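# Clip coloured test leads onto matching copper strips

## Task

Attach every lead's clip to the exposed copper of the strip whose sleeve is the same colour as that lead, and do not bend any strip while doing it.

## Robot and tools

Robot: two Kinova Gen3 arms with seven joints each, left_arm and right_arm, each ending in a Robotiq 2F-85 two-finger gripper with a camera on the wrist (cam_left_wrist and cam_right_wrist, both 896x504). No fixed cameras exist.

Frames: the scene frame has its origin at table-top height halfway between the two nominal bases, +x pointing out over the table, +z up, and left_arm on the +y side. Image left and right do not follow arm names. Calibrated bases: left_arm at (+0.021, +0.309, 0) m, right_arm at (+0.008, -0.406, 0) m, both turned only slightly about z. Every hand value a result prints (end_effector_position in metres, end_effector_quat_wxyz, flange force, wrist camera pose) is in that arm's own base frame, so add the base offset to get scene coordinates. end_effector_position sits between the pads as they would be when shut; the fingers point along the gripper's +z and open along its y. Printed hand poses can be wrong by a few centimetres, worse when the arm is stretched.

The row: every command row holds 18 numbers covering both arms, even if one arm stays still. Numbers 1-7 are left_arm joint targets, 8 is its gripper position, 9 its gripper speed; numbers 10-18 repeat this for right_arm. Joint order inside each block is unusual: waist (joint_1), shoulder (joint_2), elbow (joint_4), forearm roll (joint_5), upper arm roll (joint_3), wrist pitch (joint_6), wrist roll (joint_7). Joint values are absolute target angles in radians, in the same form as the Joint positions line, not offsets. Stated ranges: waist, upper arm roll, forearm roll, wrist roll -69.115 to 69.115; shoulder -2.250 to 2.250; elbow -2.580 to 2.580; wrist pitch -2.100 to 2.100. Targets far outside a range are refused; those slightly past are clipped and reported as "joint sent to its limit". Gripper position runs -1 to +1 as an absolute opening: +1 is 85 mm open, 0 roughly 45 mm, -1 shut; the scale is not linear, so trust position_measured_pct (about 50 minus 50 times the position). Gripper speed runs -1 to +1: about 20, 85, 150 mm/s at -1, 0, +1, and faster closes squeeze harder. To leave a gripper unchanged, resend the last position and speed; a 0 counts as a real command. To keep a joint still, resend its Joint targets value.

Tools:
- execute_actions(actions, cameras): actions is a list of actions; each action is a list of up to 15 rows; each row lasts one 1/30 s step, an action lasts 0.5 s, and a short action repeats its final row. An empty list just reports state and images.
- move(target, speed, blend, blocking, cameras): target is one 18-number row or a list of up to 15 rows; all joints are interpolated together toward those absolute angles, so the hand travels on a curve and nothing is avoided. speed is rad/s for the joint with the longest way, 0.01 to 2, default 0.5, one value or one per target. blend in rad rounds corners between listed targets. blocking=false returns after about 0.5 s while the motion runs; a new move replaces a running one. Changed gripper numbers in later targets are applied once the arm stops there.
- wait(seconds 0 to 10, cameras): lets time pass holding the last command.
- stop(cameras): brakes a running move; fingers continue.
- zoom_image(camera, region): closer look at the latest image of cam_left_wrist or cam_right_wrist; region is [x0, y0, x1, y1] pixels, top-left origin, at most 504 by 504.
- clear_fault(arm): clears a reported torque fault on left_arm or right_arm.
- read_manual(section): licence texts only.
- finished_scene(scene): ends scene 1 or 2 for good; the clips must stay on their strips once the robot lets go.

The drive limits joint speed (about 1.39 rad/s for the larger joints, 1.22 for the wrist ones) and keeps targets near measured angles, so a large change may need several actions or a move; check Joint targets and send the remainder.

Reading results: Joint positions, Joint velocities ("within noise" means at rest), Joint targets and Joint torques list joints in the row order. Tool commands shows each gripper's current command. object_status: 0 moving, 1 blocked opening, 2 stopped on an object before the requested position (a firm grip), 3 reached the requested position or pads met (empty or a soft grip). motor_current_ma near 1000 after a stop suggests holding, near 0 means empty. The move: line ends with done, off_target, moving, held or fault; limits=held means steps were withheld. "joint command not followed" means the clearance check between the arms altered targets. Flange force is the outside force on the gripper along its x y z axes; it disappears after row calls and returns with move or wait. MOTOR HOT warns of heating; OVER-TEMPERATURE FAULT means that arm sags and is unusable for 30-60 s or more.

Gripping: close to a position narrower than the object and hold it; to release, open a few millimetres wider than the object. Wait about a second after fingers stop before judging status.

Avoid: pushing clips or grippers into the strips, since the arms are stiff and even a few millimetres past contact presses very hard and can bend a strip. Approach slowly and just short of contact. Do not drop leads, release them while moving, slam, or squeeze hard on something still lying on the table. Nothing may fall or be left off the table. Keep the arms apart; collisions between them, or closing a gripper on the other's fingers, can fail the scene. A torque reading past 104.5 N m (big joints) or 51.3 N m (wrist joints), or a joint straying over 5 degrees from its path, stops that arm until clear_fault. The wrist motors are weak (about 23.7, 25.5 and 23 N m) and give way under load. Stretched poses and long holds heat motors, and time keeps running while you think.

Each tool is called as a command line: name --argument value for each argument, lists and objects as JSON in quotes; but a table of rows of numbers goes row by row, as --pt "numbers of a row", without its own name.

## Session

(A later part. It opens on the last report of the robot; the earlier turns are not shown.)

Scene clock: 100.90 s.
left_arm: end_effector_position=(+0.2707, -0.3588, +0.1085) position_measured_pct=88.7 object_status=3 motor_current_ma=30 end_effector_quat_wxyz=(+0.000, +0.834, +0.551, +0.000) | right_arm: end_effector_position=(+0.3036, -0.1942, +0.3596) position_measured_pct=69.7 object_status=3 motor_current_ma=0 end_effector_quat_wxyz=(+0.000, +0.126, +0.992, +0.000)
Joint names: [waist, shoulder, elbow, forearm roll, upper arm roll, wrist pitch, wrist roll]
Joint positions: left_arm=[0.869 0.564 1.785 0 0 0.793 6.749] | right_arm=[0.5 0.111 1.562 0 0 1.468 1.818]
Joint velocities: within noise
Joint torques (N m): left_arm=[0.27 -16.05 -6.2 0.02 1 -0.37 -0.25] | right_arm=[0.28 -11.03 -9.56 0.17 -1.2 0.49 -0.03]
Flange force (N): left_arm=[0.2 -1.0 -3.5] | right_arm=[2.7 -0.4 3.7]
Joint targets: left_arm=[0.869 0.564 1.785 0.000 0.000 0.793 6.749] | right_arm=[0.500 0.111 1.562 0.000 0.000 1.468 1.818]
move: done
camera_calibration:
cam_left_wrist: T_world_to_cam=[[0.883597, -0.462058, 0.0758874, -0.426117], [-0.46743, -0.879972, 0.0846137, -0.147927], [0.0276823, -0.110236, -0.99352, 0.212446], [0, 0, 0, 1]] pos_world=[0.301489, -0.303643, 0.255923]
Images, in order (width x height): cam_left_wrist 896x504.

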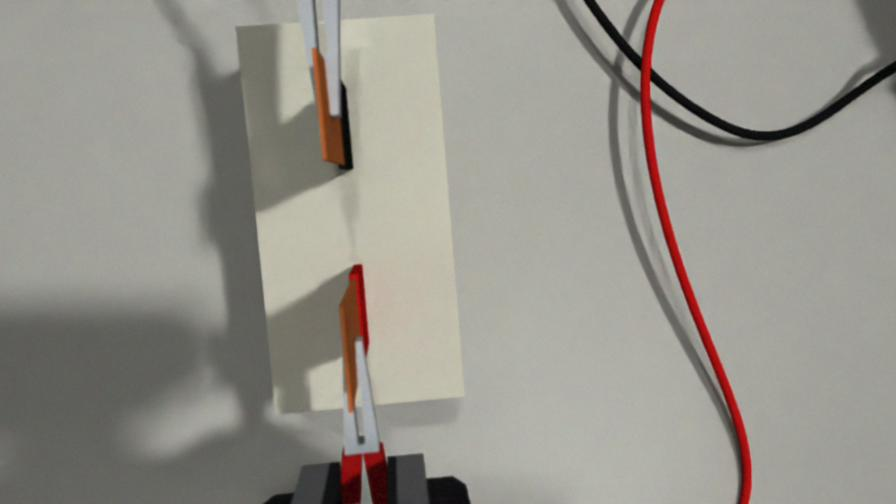

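move --target '[0.8691,0.5639,1.7849,0,0,0.7928,6.7491,-0.766,-1, 0.5,0.111,1.562,0,0,1.468,1.8177,-0.4,-1]' --speed 0.05 --cameras '["cam_left_wrist"]'

zoom_image --camera "cam_left_wrist" --region '[330, 325, 390, 425]'

zoom_image --camera "cam_left_wrist" --region '[320, 240, 400, 350]'

Scene clock: 102.80 s.
left_arm: end_effector_position=(+0.2707, -0.3588, +0.1085) position_measured_pct=88.3 object_status=3 motor_current_ma=10 end_effector_quat_wxyz=(+0.000, +0.834, +0.551, +0.000) | right_arm: end_effector_position=(+0.3036, -0.1942, +0.3596) position_measured_pct=69.7 object_status=3 motor_current_ma=0 end_effector_quat_wxyz=(+0.000, +0.126, +0.992, +0.000)
Joint names: [waist, shoulder, elbow, forearm roll, upper arm roll, wrist pitch, wrist roll]
Joint positions: left_arm=[0.869 0.564 1.785 0 0 0.793 6.749] | right_arm=[0.5 0.111 1.562 0 0 1.468 1.818]
Joint velocities: within noise
Joint torques (N m): left_arm=[0.32 -16.04 -6.2 0.08 1.11 -0.37 -0.24] | right_arm=[0.26 -11.03 -9.56 0.17 -1.19 0.49 -0.01]
Flange force (N): left_arm=[0.4 -1.0 -3.5] | right_arm=[2.7 -0.4 3.7]
Joint targets: left_arm=[0.869 0.564 1.785 0.000 0.000 0.793 6.749] | right_arm=[0.500 0.111 1.562 0.000 0.000 1.468 1.818]
move: done
camera_calibration:
cam_left_wrist: T_world_to_cam=[[0.883597, -0.462058, 0.0758874, -0.426117], [-0.46743, -0.879972, 0.0846137, -0.147927], [0.0276823, -0.110236, -0.99352, 0.212446], [0, 0, 0, 1]] pos_world=[0.301489, -0.303643, 0.255923]
Images, in order (width x height): cam_left_wrist 896x504.

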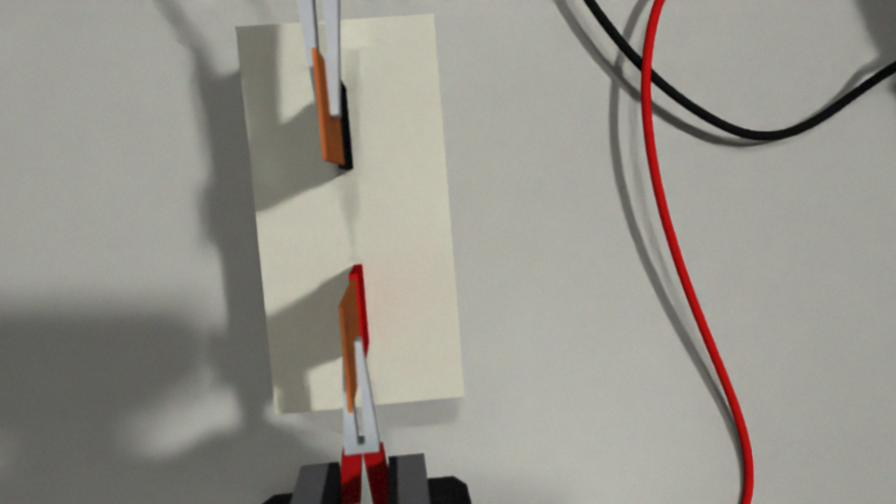

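Scaled by 5.040 from the camera's 896x504 image, which has a finer 1280x720 frame.

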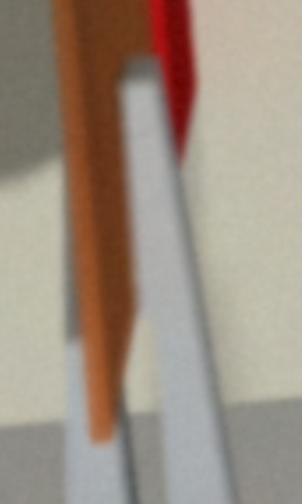

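Scaled by 4.582 from the camera's 896x504 image, which has a finer 1280x720 frame.

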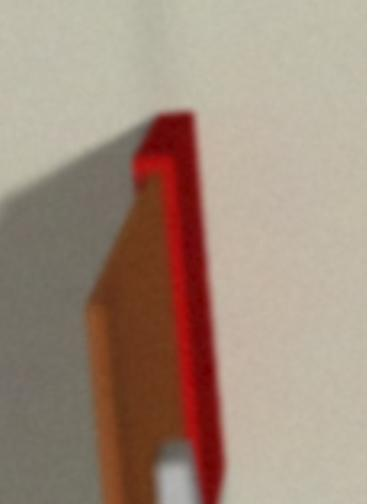

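move --target '[0.8691,0.5639,1.7849,0,0,0.7928,6.7491,-0.752,-1, 0.5,0.111,1.562,0,0,1.468,1.8177,-0.4,-1]' --speed 0.05 --cameras '["cam_left_wrist"]'

zoom_image --camera "cam_left_wrist" --region '[330, 325, 390, 425]'

zoom_image --camera "cam_left_wrist" --region '[260, 390, 470, 504]'

Scene clock: 103.57 s.
left_arm: end_effector_position=(+0.2707, -0.3588, +0.1085) position_measured_pct=87.4 object_status=3 motor_current_ma=0 end_effector_quat_wxyz=(+0.000, +0.834, +0.551, +0.000) | right_arm: end_effector_position=(+0.3036, -0.1942, +0.3596) position_measured_pct=69.7 object_status=3 motor_current_ma=0 end_effector_quat_wxyz=(+0.000, +0.126, +0.992, +0.000)
Joint names: [waist, shoulder, elbow, forearm roll, upper arm roll, wrist pitch, wrist roll]
Joint positions: left_arm=[0.869 0.564 1.785 0 0 0.793 6.749] | right_arm=[0.5 0.111 1.562 0 0 1.468 1.818]
Joint velocities: within noise
Joint torques (N m): left_arm=[0.19 -15.98 -6.05 -0.01 0.9 -0.25 -0.25] | right_arm=[0.24 -11.03 -9.6 0.17 -1.21 0.49 0.01]
Flange force (N): left_arm=[0.0 -0.9 -3.5] | right_arm=[2.8 -0.4 3.9]
Joint targets: left_arm=[0.869 0.564 1.785 0.000 0.000 0.793 6.749] | right_arm=[0.500 0.111 1.562 0.000 0.000 1.468 1.818]
move: done
camera_calibration:
cam_left_wrist: T_world_to_cam=[[0.883597, -0.462058, 0.0758874, -0.426117], [-0.46743, -0.879972, 0.0846137, -0.147927], [0.0276823, -0.110236, -0.99352, 0.212446], [0, 0, 0, 1]] pos_world=[0.301489, -0.303643, 0.255923]
Images, in order (width x height): cam_left_wrist 896x504.

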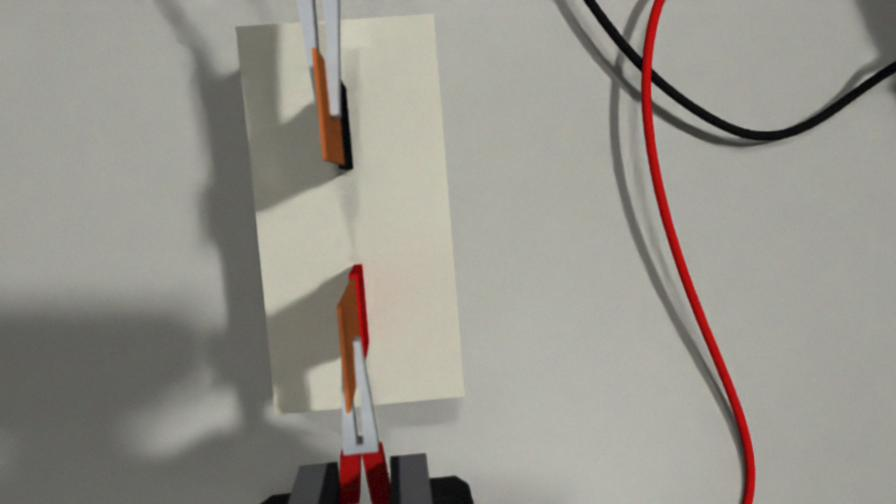

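Scaled by 5.040 from the camera's 896x504 image, which has a finer 1280x720 frame.

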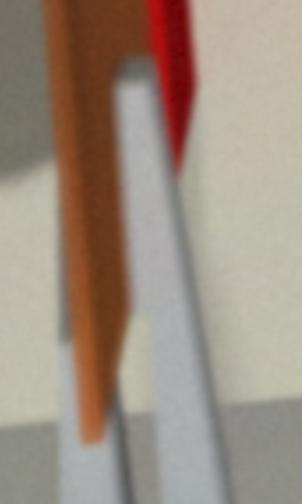

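Scaled by 2.400 from the camera's 896x504 image, which has a finer 1280x720 frame.

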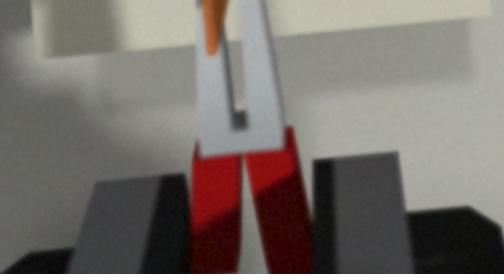

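move --target '[0.8691,0.5639,1.7849,0,0,0.7928,6.7491,-0.6,-1, 0.5,0.111,1.562,0,0,1.468,1.8177,-0.4,-1]' --speed 0.05 --cameras '["cam_left_wrist"]'

zoom_image --camera "cam_left_wrist" --region '[260, 300, 470, 504]'

Scene clock: 104.50 s.
left_arm: end_effector_position=(+0.2707, -0.3588, +0.1085) position_measured_pct=80.1 object_status=0 motor_current_ma=0 end_effector_quat_wxyz=(+0.000, +0.834, +0.551, +0.000) | right_arm: end_effector_position=(+0.3036, -0.1942, +0.3596) position_measured_pct=69.7 object_status=3 motor_current_ma=0 end_effector_quat_wxyz=(+0.000, +0.126, +0.992, +0.000)
Joint names: [waist, shoulder, elbow, forearm roll, upper arm roll, wrist pitch, wrist roll]
Joint positions: left_arm=[0.869 0.564 1.785 0 0 0.793 6.749] | right_arm=[0.5 0.111 1.562 0 0 1.468 1.818]
Joint velocities: within noise
Joint torques (N m): left_arm=[0.16 -15.97 -6.03 -0.01 0.92 -0.28 -0.25] | right_arm=[0.24 -11.06 -9.57 0.18 -1.23 0.49 0]
Flange force (N): left_arm=[-0.1 -0.8 -3.5] | right_arm=[2.6 -0.4 3.8]
Joint targets: left_arm=[0.869 0.564 1.785 0.000 0.000 0.793 6.749] | right_arm=[0.500 0.111 1.562 0.000 0.000 1.468 1.818]
move: done
camera_calibration:
cam_left_wrist: T_world_to_cam=[[0.883597, -0.462058, 0.0758874, -0.426117], [-0.46743, -0.879972, 0.0846137, -0.147927], [0.0276823, -0.110236, -0.99352, 0.212446], [0, 0, 0, 1]] pos_world=[0.301489, -0.303643, 0.255923]
Images, in order (width x height): cam_left_wrist 896x504.

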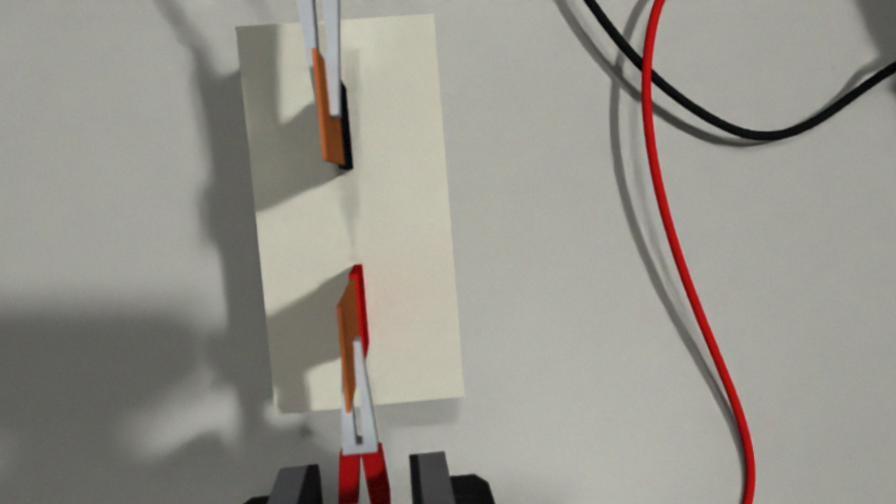

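Scaled by 2.400 from the camera's 896x504 image, which has a finer 1280x720 frame.

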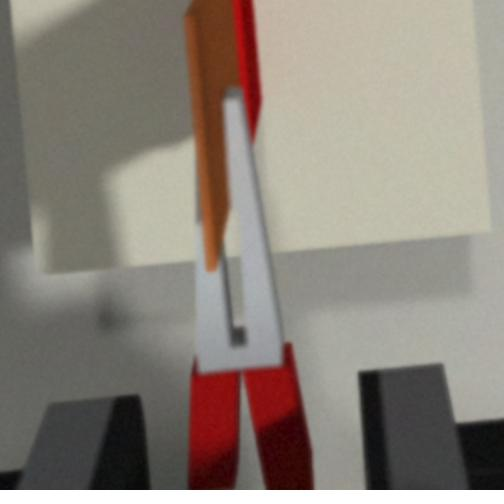

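move --pt "0.8691 0.4977 1.7351 0 0 0.9088 6.7491 -0.5 -1 0.5 0.111 1.562 0 0 1.468 1.8177 -0.4 -1" --pt "0.8691 0.3798 1.5631 0 0 1.1987 6.7491 -0.5 -1 0.5 0.111 1.562 0 0 1.468 1.8177 -0.4 -1" --speed '[0.15, 0.35]' --cameras '["cam_left_wrist", "cam_right_wrist"]'

Scene clock: 107.20 s.
left_arm: end_effector_position=(+0.2708, -0.3588, +0.2500) position_measured_pct=74.9 object_status=3 motor_current_ma=0 end_effector_quat_wxyz=(+0.000, +0.834, +0.551, +0.000) | right_arm: end_effector_position=(+0.3036, -0.1942, +0.3596) position_measured_pct=69.7 object_status=3 motor_current_ma=0 end_effector_quat_wxyz=(+0.000, +0.126, +0.992, +0.000)
Joint names: [waist, shoulder, elbow, forearm roll, upper arm roll, wrist pitch, wrist roll]
Joint positions: left_arm=[0.869 0.38 1.563 0 0 1.199 6.749] | right_arm=[0.5 0.111 1.562 0 0 1.468 1.818]
Joint velocities: within noise
Joint torques (N m): left_arm=[0.15 -14.56 -7.95 -0.01 0.89 -0.31 -0.24] | right_arm=[0.24 -11.05 -9.6 0.16 -1.22 0.48 0.02]
Flange force (N): left_arm=[0.5 -1.4 -3.1] | right_arm=[2.7 -0.4 3.8]
Joint targets: left_arm=[0.869 0.380 1.563 0.000 0.000 1.199 6.749] | right_arm=[0.500 0.111 1.562 0.000 0.000 1.468 1.818]
move: done
camera_calibration:
cam_left_wrist: T_world_to_cam=[[0.8836, -0.462073, 0.0757536, -0.436854], [-0.467429, -0.879976, 0.0845727, -0.159973], [0.0275826, -0.110138, -0.993534, 0.353084], [0, 0, 0, 1]] pos_world=[0.30149, -0.303743, 0.397424]
cam_right_wrist: T_world_to_cam=[[0.335207, 0.938308, 0.0849354, 0.0301541], [0.942071, -0.334943, -0.0177624, -0.290116], [0.0117819, 0.0859693, -0.996228, 0.509563], [0, 0, 0, 1]] pos_world=[0.257198, -0.169273, 0.499926]

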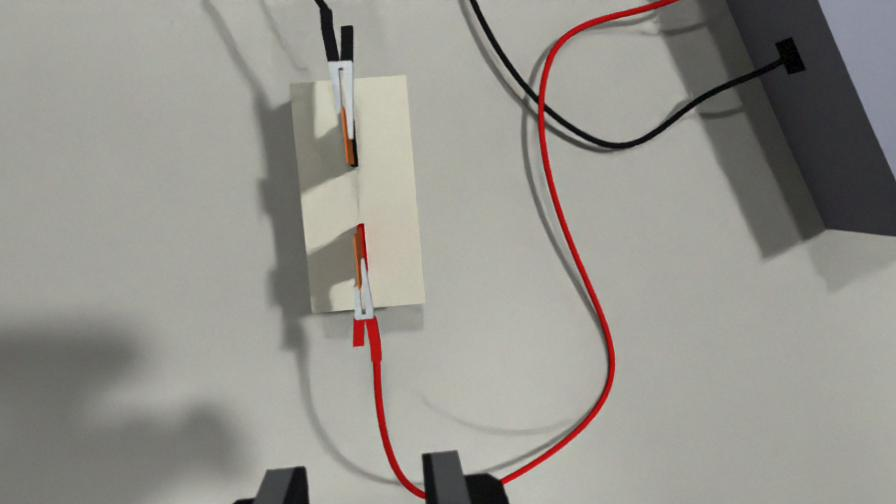

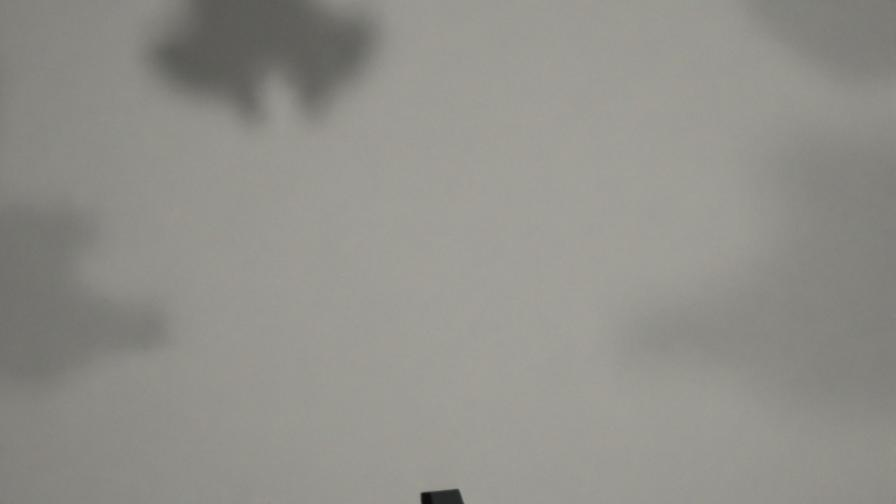

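zoom_image --camera "cam_left_wrist" --region '[280, 200, 460, 370]'

zoom_image --camera "cam_left_wrist" --region '[280, 0, 460, 180]'

Scaled by 2.800 from the camera's 896x504 image, which has a finer 1280x720 frame.

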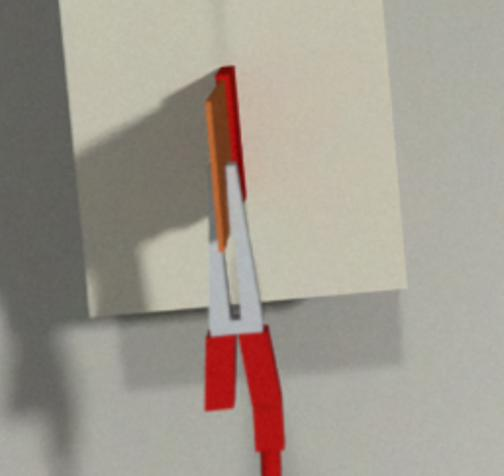

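Scaled by 2.800 from the camera's 896x504 image, which has a finer 1280x720 frame.

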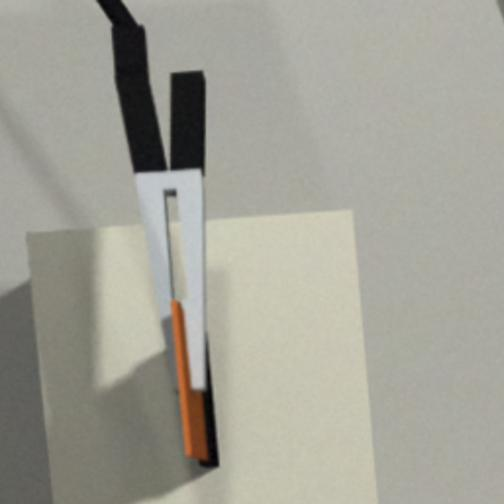

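finished_scene --scene 2

The scene is finished: the task was done.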